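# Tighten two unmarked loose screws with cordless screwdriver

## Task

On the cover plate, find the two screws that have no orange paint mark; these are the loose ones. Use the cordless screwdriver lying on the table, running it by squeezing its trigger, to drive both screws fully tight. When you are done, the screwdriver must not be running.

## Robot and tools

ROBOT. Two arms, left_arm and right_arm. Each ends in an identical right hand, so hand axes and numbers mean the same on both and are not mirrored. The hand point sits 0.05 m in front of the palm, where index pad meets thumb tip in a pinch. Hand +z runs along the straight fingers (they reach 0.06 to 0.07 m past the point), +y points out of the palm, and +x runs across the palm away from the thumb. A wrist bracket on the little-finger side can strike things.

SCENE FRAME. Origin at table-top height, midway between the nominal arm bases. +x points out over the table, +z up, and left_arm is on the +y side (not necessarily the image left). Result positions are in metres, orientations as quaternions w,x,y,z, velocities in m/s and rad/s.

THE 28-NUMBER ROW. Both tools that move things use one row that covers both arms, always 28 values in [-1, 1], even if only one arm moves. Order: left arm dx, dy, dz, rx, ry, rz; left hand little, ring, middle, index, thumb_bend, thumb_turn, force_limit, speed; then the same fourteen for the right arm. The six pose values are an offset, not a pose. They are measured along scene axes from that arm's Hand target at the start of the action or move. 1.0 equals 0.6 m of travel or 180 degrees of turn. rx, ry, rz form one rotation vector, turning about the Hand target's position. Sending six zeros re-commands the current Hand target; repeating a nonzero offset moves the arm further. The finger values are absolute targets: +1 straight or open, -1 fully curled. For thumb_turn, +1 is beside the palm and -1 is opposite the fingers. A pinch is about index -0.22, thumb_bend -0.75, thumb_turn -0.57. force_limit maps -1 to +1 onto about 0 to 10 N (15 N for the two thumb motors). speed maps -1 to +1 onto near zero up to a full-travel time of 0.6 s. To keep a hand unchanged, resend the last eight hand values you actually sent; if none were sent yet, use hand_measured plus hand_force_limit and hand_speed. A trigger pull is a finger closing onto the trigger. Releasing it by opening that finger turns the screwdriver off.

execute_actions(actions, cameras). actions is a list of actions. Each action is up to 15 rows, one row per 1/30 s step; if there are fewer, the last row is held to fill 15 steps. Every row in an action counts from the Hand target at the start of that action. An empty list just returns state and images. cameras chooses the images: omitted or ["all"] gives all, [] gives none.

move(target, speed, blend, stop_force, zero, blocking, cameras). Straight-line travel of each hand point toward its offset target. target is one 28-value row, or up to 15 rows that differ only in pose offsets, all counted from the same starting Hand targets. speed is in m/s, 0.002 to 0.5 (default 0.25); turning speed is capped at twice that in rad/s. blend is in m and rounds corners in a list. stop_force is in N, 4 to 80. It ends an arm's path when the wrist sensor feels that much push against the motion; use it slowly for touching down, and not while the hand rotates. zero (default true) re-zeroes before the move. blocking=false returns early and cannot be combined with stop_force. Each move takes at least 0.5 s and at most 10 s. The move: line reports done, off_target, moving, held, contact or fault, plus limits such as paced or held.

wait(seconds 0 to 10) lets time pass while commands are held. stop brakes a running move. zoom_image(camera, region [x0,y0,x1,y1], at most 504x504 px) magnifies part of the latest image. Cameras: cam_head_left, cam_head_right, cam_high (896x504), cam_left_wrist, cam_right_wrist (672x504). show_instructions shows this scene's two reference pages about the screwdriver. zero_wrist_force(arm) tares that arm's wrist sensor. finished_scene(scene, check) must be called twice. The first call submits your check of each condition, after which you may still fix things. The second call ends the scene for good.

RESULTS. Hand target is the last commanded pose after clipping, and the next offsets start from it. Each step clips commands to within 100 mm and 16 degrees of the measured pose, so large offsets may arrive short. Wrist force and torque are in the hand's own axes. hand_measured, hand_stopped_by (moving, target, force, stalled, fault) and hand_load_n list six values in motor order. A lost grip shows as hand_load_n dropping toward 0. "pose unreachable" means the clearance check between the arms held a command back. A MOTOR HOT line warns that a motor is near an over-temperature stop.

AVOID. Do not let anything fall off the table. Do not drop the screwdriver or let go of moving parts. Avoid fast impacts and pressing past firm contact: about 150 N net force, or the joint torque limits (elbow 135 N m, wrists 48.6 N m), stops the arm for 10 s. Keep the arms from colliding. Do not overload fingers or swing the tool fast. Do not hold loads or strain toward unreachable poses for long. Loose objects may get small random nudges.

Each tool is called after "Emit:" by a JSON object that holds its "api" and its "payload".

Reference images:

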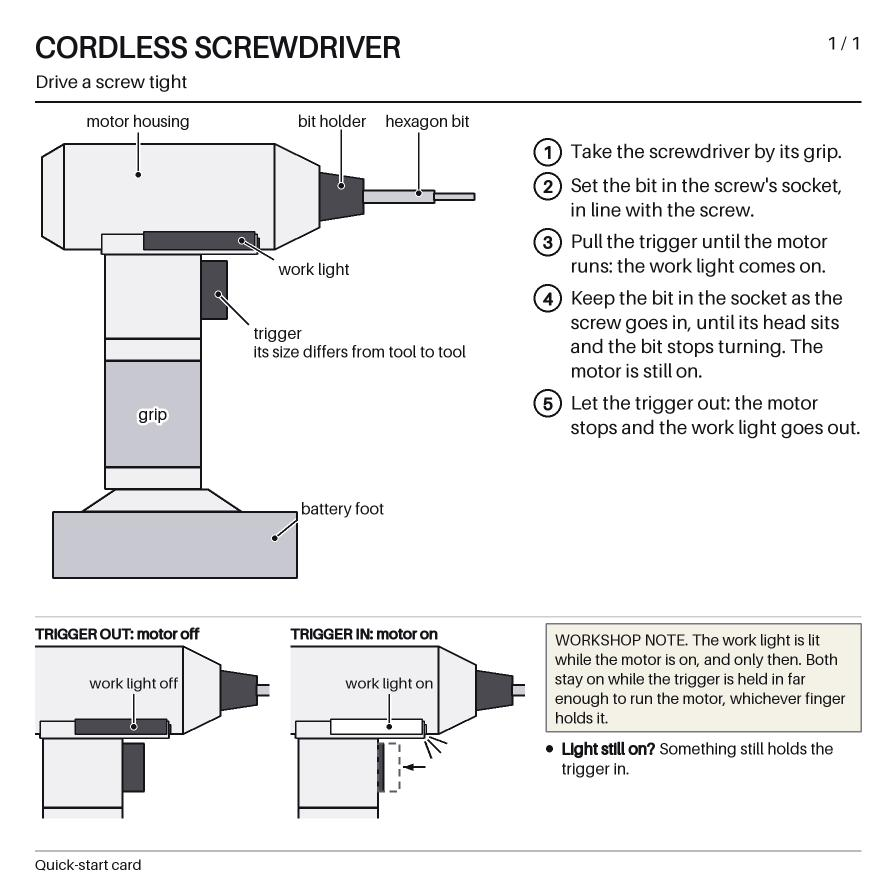

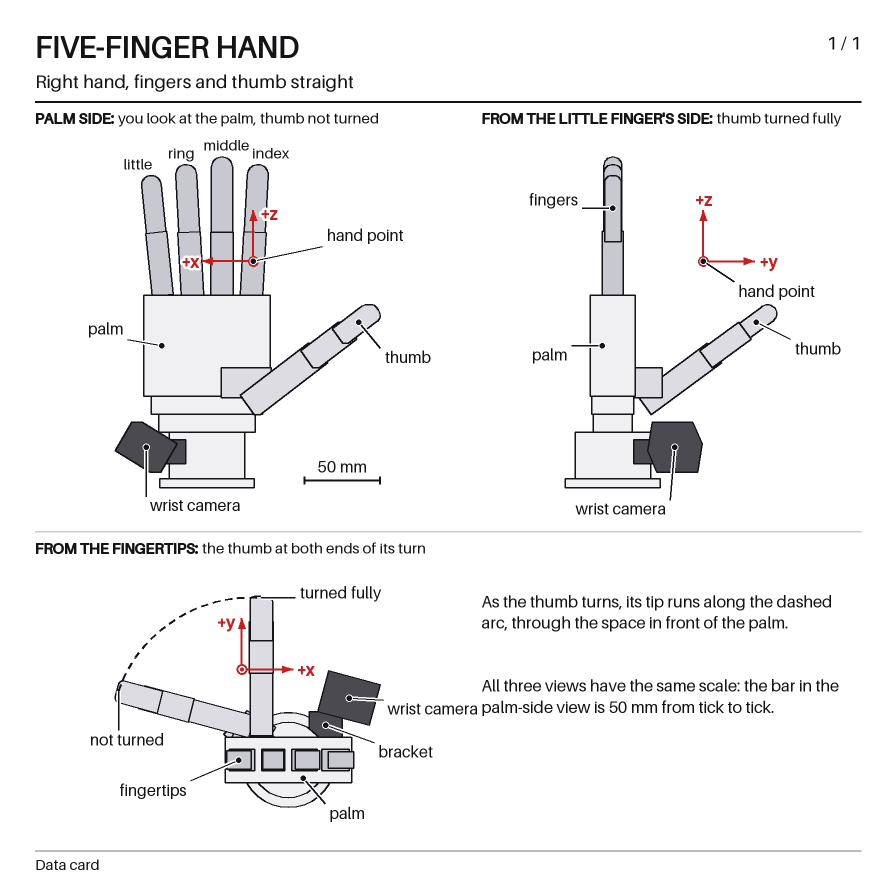

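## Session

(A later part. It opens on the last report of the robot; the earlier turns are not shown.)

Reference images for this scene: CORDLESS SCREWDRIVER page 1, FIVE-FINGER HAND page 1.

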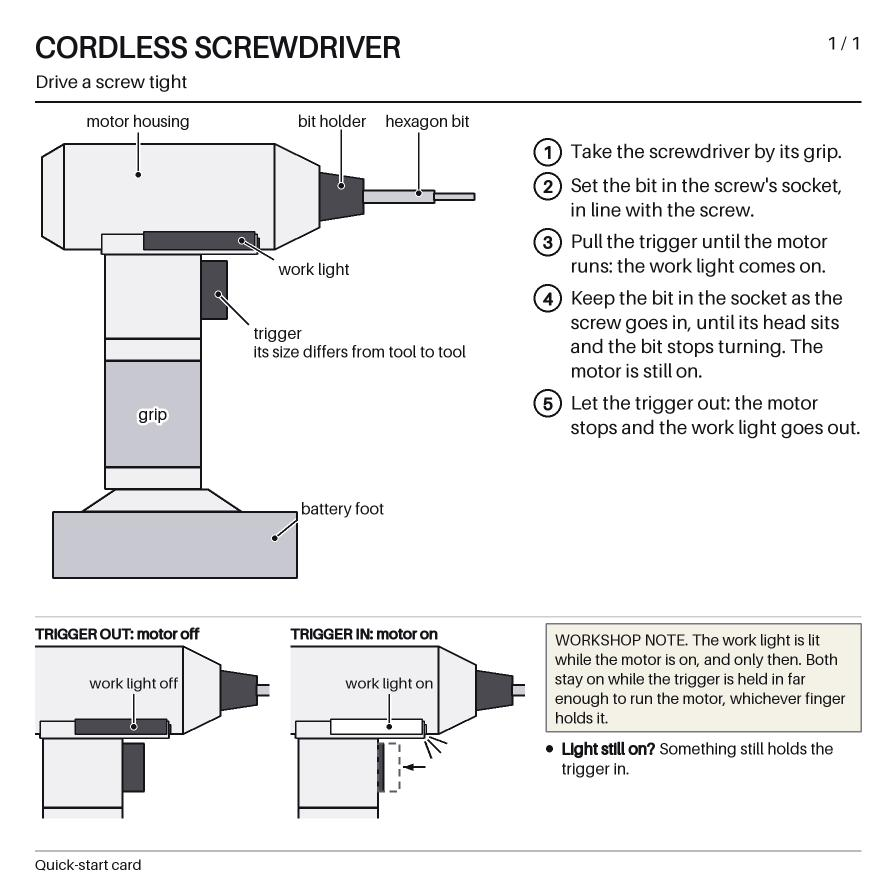

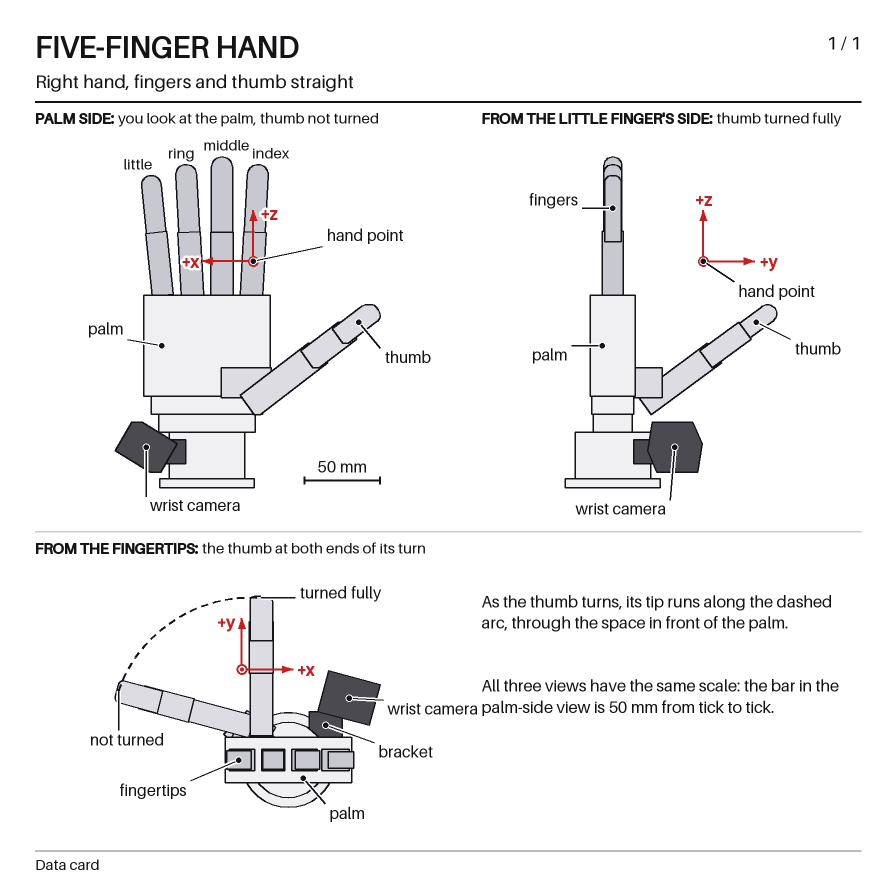

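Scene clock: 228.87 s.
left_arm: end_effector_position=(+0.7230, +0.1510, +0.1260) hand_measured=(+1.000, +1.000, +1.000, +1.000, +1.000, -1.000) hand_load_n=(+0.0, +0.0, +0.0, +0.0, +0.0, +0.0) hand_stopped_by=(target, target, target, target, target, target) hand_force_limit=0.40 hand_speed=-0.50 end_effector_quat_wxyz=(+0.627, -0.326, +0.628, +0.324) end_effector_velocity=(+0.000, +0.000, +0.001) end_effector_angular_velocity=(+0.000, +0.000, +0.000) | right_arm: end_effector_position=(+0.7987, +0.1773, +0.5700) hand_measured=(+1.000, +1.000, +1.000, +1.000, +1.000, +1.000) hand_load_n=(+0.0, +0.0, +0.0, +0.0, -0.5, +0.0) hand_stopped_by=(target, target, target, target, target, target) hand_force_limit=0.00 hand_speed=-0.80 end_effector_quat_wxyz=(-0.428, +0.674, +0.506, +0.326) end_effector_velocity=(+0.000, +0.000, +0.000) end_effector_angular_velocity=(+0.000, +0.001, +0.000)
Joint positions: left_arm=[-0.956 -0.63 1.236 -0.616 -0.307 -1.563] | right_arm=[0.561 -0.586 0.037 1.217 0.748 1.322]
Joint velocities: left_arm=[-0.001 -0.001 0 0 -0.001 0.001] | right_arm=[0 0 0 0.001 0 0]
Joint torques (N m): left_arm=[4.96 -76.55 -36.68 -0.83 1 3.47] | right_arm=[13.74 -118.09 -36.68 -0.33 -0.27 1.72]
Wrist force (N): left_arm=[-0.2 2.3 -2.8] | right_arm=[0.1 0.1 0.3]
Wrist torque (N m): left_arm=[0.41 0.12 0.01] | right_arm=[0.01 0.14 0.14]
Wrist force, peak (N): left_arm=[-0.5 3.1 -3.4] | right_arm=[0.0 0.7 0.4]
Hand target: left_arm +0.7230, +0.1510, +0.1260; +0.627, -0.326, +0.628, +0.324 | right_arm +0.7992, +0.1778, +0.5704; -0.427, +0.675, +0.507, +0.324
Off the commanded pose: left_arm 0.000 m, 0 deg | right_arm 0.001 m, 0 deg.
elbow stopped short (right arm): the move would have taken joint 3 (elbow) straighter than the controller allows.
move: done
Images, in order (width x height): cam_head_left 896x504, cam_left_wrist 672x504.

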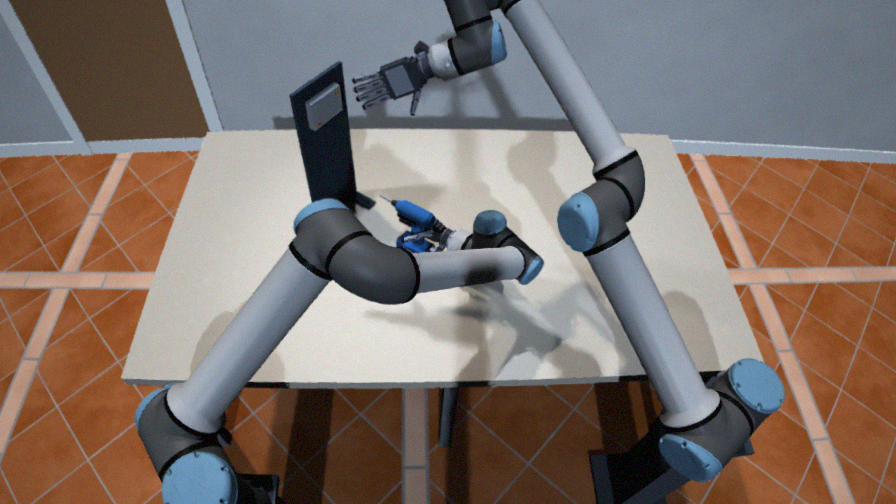

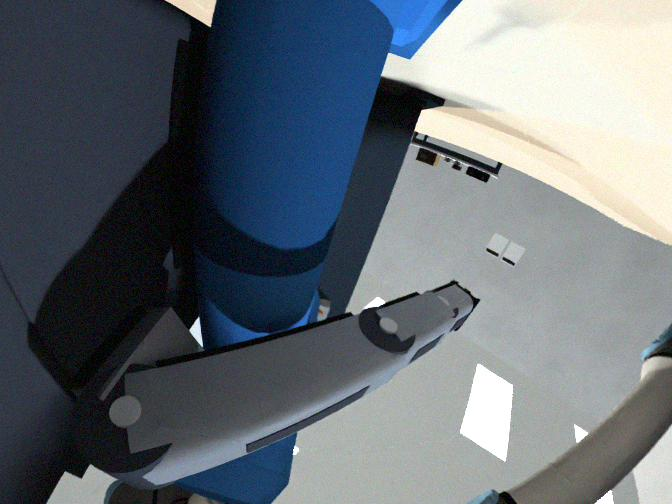

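Emit:
{"api": "move", "payload": {"target": [-0.0961,-0.1362,0,0,0,0,1,1,1,1,1,-1,0.4,-0.5,0,0,0,0,0,0,1,1,1,1,1,1,0,-0.8], "speed": 0.04, "cameras": ["cam_head_left"]}}

Emit:
{"api": "move", "payload": {"target": [-0.0961,-0.1362,0,0,0,0,1,1,1,1,1,-1,0.4,-0.5,0,0,0,0,0,0,1,1,1,1,1,1,0,-0.8], "speed": 0.08}}

Emit:
{"api": "zoom_image", "payload": {"camera": "cam_head_left", "region": [340, 150, 480, 280]}}

Emit:
{"api": "zoom_image", "payload": {"camera": "cam_right_wrist", "region": [320, 130, 460, 235]}}

Emit:
{"api": "zoom_image", "payload": {"camera": "cam_right_wrist", "region": [200, 300, 400, 500]}}

Scene clock: 231.87 s.
left_arm: end_effector_position=(+0.6651, +0.0691, +0.1260) hand_measured=(+1.000, +1.000, +1.000, +1.000, +1.000, -1.000) hand_load_n=(+0.0, +0.0, +0.0, +0.0, +0.0, +0.0) hand_stopped_by=(target, target, target, target, target, target) hand_force_limit=0.40 hand_speed=-0.50 end_effector_quat_wxyz=(+0.627, -0.326, +0.628, +0.324) end_effector_velocity=(+0.002, +0.002, +0.000) end_effector_angular_velocity=(+0.000, +0.000, +0.001) | right_arm: end_effector_position=(+0.7987, +0.1773, +0.5700) hand_measured=(+1.000, +1.000, +1.000, +1.000, +1.000, +1.000) hand_load_n=(+0.0, +0.0, +0.0, +0.0, +0.0, +0.0) hand_stopped_by=(target, target, target, target, target, target) hand_force_limit=0.00 hand_speed=-0.80 end_effector_quat_wxyz=(-0.428, +0.674, +0.506, +0.326) end_effector_velocity=(+0.000, +0.000, +0.000) end_effector_angular_velocity=(+0.000, +0.000, +0.000)
Joint positions: left_arm=[-1.053 -0.603 1.182 -0.586 -0.404 -1.566] | right_arm=[0.561 -0.586 0.037 1.217 0.748 1.322]
Joint velocities: left_arm=[0.003 0 0 0 0.002 0.001] | right_arm=[0 0 0 0.001 0 0]
Joint torques (N m): left_arm=[5 -97.8 -26.6 1.83 2.43 -4] | right_arm=[4.13 -109.53 -36.38 -1.07 0.92 1.61]
Wrist force (N): left_arm=[0.0 2.3 -3.0] | right_arm=[0.1 0.1 0.2]
Wrist torque (N m): left_arm=[0.43 0.09 0.02] | right_arm=[0.01 0.13 0.15]
Wrist force, peak (N): left_arm=[0.2 2.5 -4.1] | right_arm=[0.0 0.2 0.7]
Hand target: left_arm +0.6652, +0.0693, +0.1260; +0.627, -0.326, +0.628, +0.324 | right_arm +0.7992, +0.1778, +0.5704; -0.427, +0.675, +0.507, +0.324
Off the commanded pose: left_arm 0.000 m, 0 deg | right_arm 0.001 m, 0 deg.
elbow stopped short (right arm): the move would have taken joint 3 (elbow) straighter than the controller allows.
move: done
Images, in order (width x height): cam_head_left 896x504.

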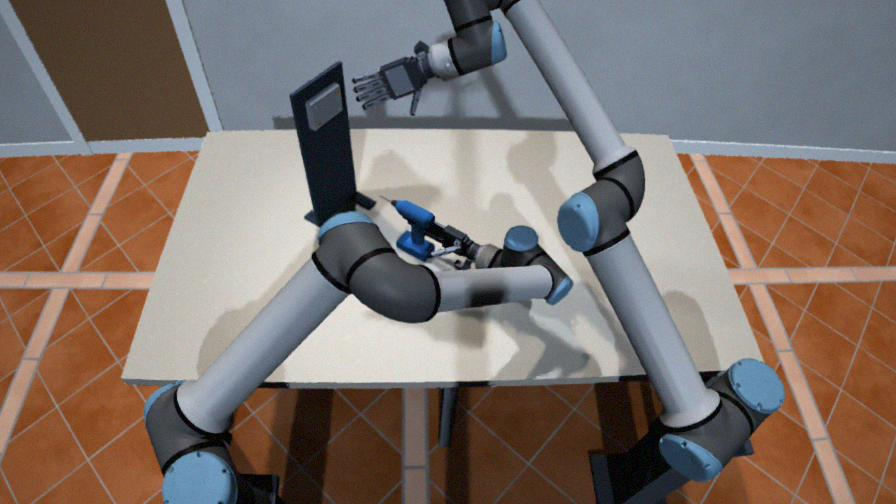

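Scene clock: 233.43 s.
left_arm: end_effector_position=(+0.6073, -0.0124, +0.1258) hand_measured=(+1.000, +1.000, +1.000, +1.000, +1.000, -1.000) hand_load_n=(+0.0, +0.0, +0.0, +0.0, +0.0, +0.0) hand_stopped_by=(target, target, target, target, target, target) hand_force_limit=0.40 hand_speed=-0.50 end_effector_quat_wxyz=(+0.627, -0.326, +0.629, +0.324) end_effector_velocity=(+0.001, +0.002, +0.000) end_effector_angular_velocity=(+0.000, -0.001, -0.001) | right_arm: end_effector_position=(+0.7987, +0.1773, +0.5700) hand_measured=(+1.000, +1.000, +1.000, +1.000, +1.000, +1.000) hand_load_n=(+0.0, +0.0, +0.0, +0.0, +0.0, +0.0) hand_stopped_by=(target, target, target, target, target, target) hand_force_limit=0.00 hand_speed=-0.80 end_effector_quat_wxyz=(-0.428, +0.674, +0.506, +0.326) end_effector_velocity=(+0.000, +0.000, +0.001) end_effector_angular_velocity=(+0.000, -0.001, +0.000)
Joint positions: left_arm=[-1.143 -0.561 1.095 -0.54 -0.494 -1.567] | right_arm=[0.561 -0.586 0.037 1.217 0.748 1.322]
Joint velocities: left_arm=[0.002 -0.001 0.003 -0.001 0.002 -0.002] | right_arm=[0 -0.001 0 0 0 0]
Joint torques (N m): left_arm=[10.05 -115.77 -25.47 -2.8 1.94 -3.75] | right_arm=[-1.05 -110.1 -36.93 -0.75 1.25 1.77]
Wrist force (N): left_arm=[0.3 2.3 -2.8] | right_arm=[0.1 0.3 0.4]
Wrist torque (N m): left_arm=[0.41 0.06 0.02] | right_arm=[0.03 0.14 0.15]
Wrist force, peak (N): left_arm=[0.4 2.5 -4.4] | right_arm=[0.2 0.6 0.1]
Hand target: left_arm +0.6073, -0.0123, +0.1259; +0.627, -0.326, +0.629, +0.324 | right_arm +0.7992, +0.1778, +0.5704; -0.427, +0.675, +0.507, +0.324
Off the commanded pose: left_arm 0.000 m, 0 deg | right_arm 0.001 m, 0 deg.
elbow stopped short (right arm): the move would have taken joint 3 (elbow) straighter than the controller allows.
move: done

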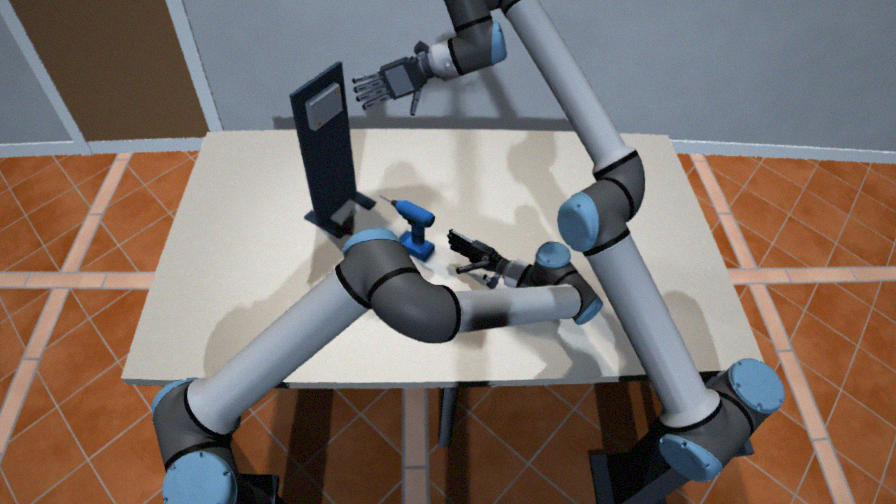

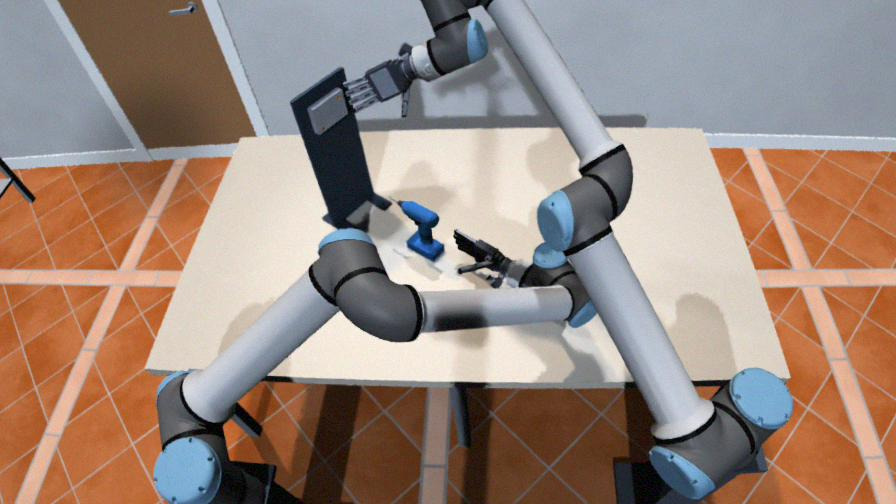

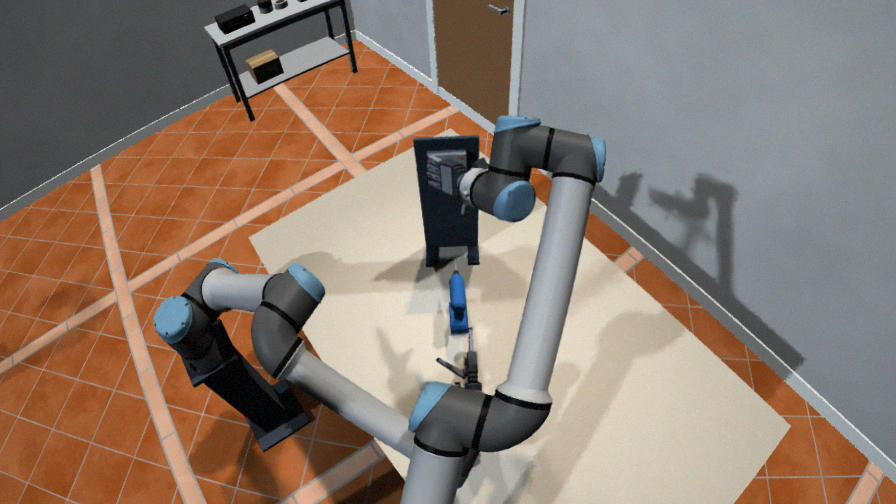

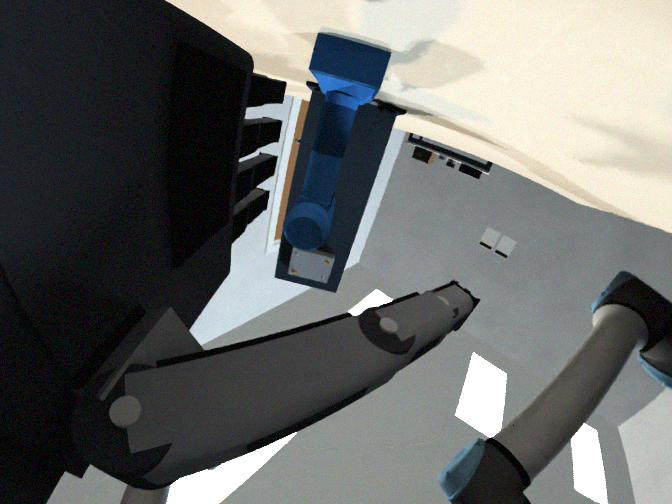

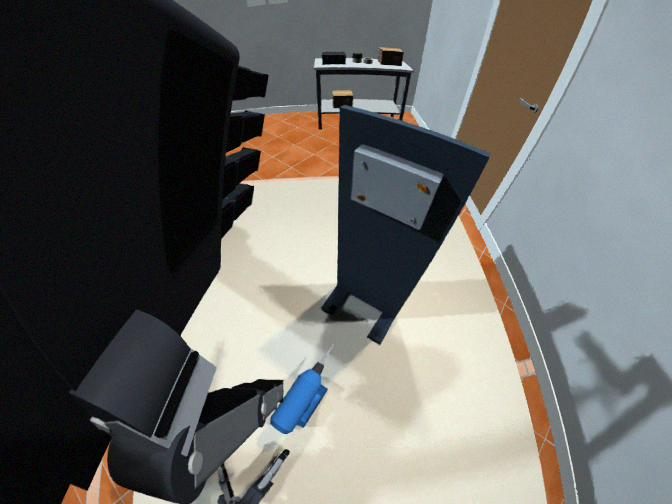

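Scaled by 3.600.

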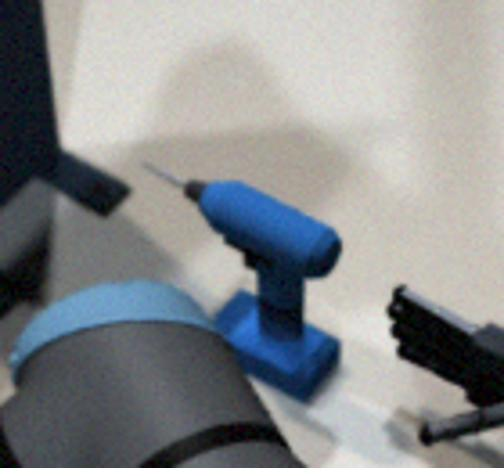

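Scaled by 3.600 from the camera's 672x504 image, which has a finer 960x720 frame.

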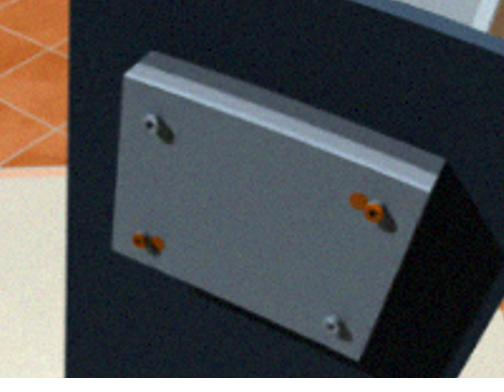

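Scaled by 2.520 from the camera's 672x504 image, which has a finer 960x720 frame.

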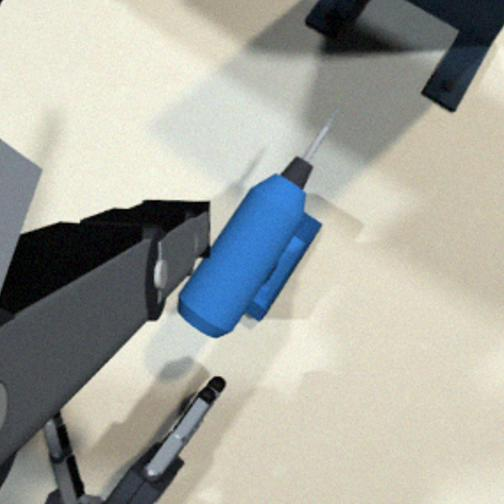

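Emit:
{"api": "wait", "payload": {"seconds": 0.1}}

Scene clock: 233.77 s.
left_arm: end_effector_position=(+0.6073, -0.0123, +0.1258) hand_measured=(+1.000, +1.000, +1.000, +1.000, +1.000, -1.000) hand_load_n=(+0.0, +0.0, +0.0, +0.0, +0.0, -0.5) hand_stopped_by=(target, target, target, target, target, target) hand_force_limit=0.40 hand_speed=-0.50 end_effector_quat_wxyz=(+0.627, -0.326, +0.629, +0.324) end_effector_velocity=(+0.000, +0.000, +0.001) end_effector_angular_velocity=(+0.001, +0.001, -0.001) | right_arm: end_effector_position=(+0.7987, +0.1773, +0.5700) hand_measured=(+1.000, +1.000, +1.000, +1.000, +1.000, +1.000) hand_load_n=(+0.0, +0.0, +0.0, +0.0, +0.0, +0.0) hand_stopped_by=(target, target, target, target, target, target) hand_force_limit=0.00 hand_speed=-0.80 end_effector_quat_wxyz=(-0.428, +0.674, +0.506, +0.326) end_effector_velocity=(-0.001, +0.000, +0.001) end_effector_angular_velocity=(+0.000, +0.000, +0.000)
Joint positions: left_arm=[-1.143 -0.561 1.095 -0.541 -0.494 -1.567] | right_arm=[0.561 -0.586 0.037 1.217 0.748 1.322]
Joint velocities: left_arm=[-0.001 -0.001 0 0.001 0 0] | right_arm=[0 -0.001 0 0.002 0 0]
Joint torques (N m): left_arm=[7.48 -117.79 -21.82 -2.43 2.04 -2.83] | right_arm=[0.26 -111.19 -36.71 -0.32 1.27 1.79]
Wrist force (N): left_arm=[0.6 2.7 -2.8] | right_arm=[0.1 0.3 0.4]
Wrist torque (N m): left_arm=[0.48 0.01 0.05] | right_arm=[0.02 0.13 0.16]
Wrist force, peak (N): left_arm=[0.2 2.8 -3.0] | right_arm=[-0.5 0.2 0.4]
Hand target: left_arm +0.6073, -0.0123, +0.1259; +0.627, -0.326, +0.629, +0.324 | right_arm +0.7992, +0.1778, +0.5704; -0.427, +0.675, +0.507, +0.324
Off the commanded pose: left_arm 0.000 m, 0 deg | right_arm 0.001 m, 0 deg.
wait: 0.10 s; at rest from the start

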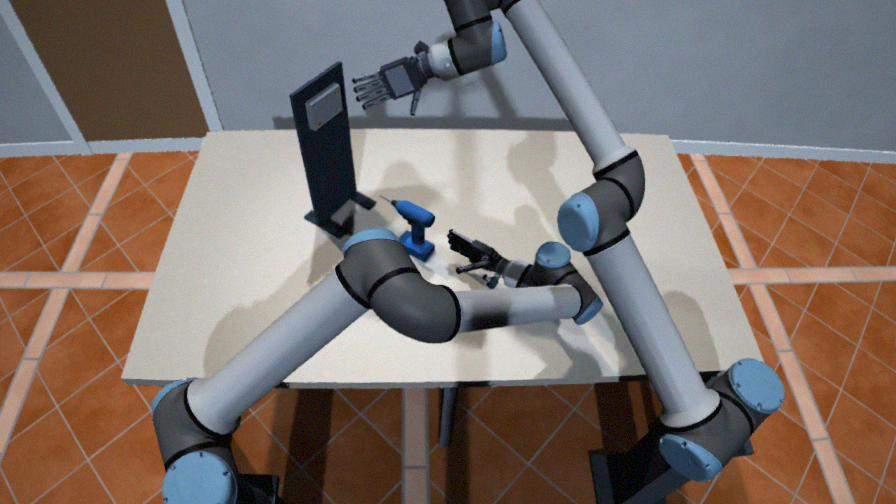

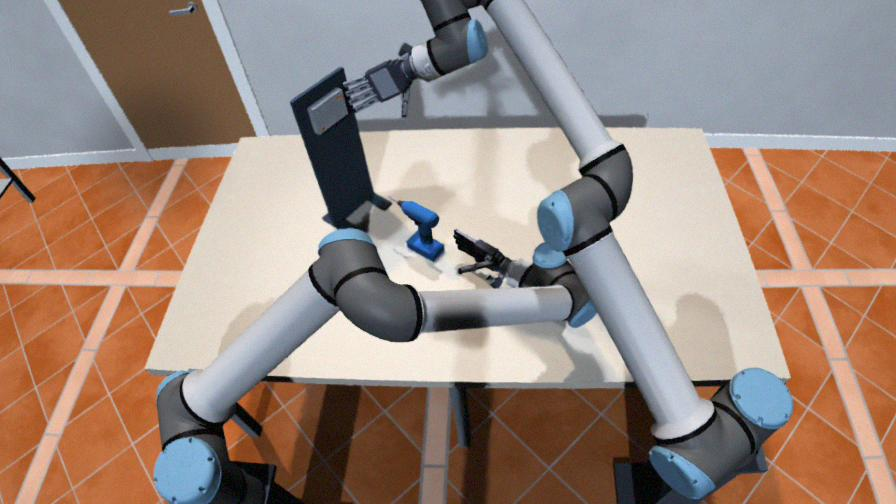

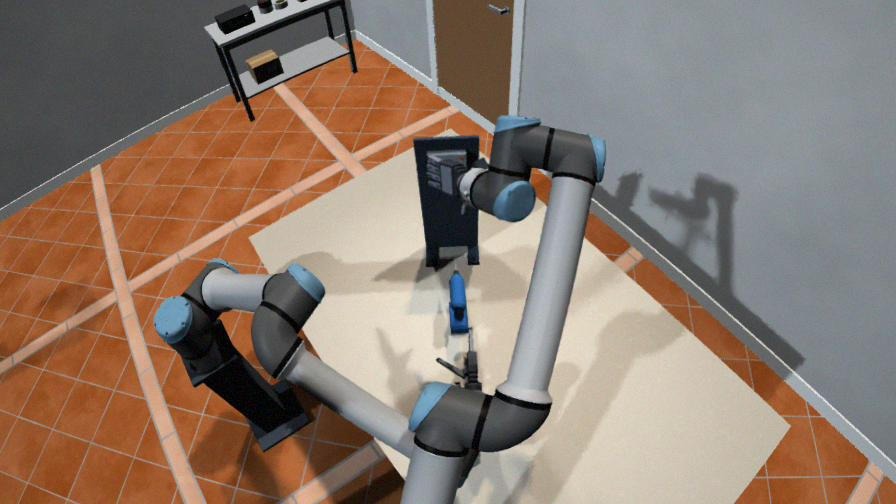

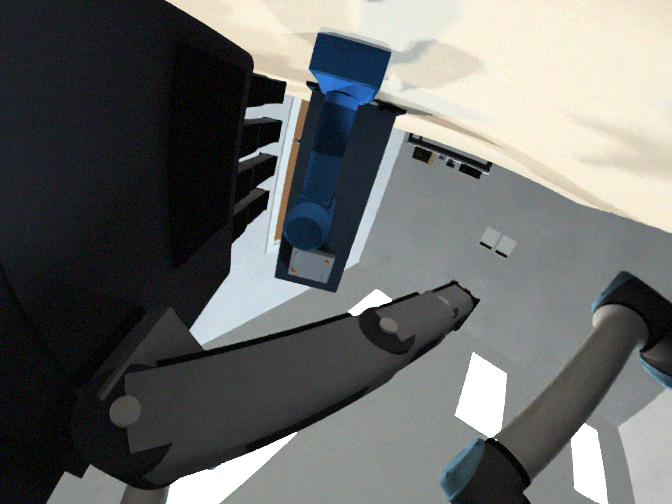

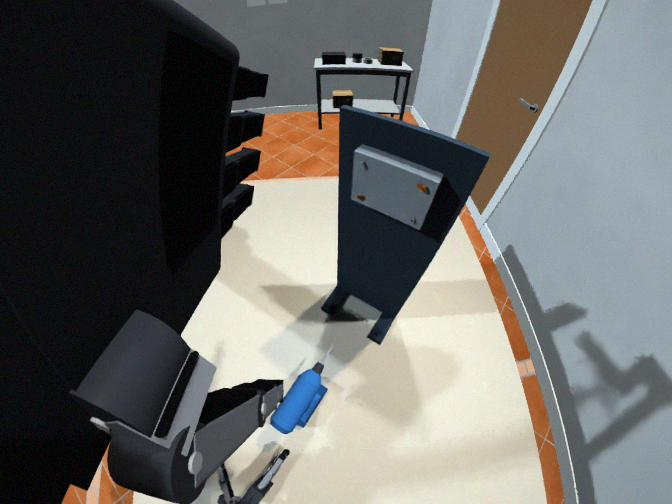

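Emit:
{"api": "finished_scene", "payload": {"scene": 2, "check": "Loose screws UL and LR (no orange paint) were both driven until the bit stalled with motor on (steady torque ~-0.72 Nm, Fz steady); heads now show short shadows equal to the painted ones. Pictures cannot show the exact torque; it could be missed if the bit had stalled without the head seated, but head shadows match the tight screws. Work light off, trigger released, tool stands upright on the table with no hand near; nothing fell off."}}

This call ended nothing. Check each condition that your pictures could not show: look closer or test it, and mend what is not met. Then call finished_scene again.

Emit:
{"api": "zoom_image", "payload": {"camera": "cam_right_wrist", "region": [320, 130, 460, 235]}}

Emit:
{"api": "zoom_image", "payload": {"camera": "cam_head_right", "region": [370, 180, 470, 270]}}

Scaled by 3.600 from the camera's 672x504 image, which has a finer 960x720 frame.

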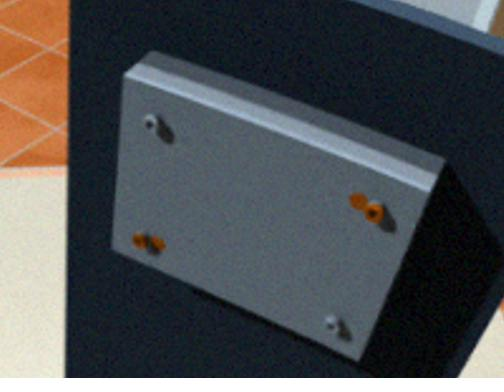

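Scaled by 5.040.

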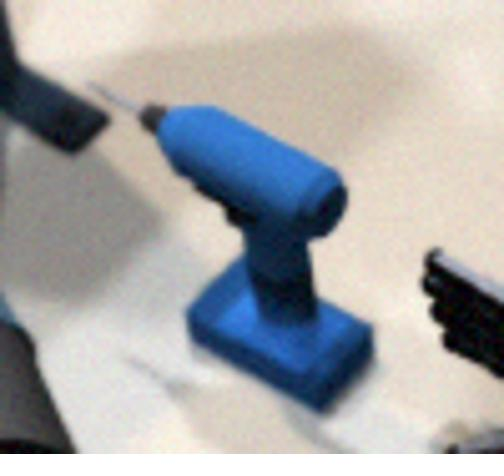

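Emit:
{"api": "finished_scene", "payload": {"scene": 2, "check": "Close zoom: all four heads sit equally close to the plate (equal short shadows), UL and LR included; both stalled under running motor. Pictures cannot show the tightening torque; stall with steady reaction torque was the evidence. Tool upright on table, light off, no finger near the trigger; nothing fell."}}

The scene is finished: the task was done.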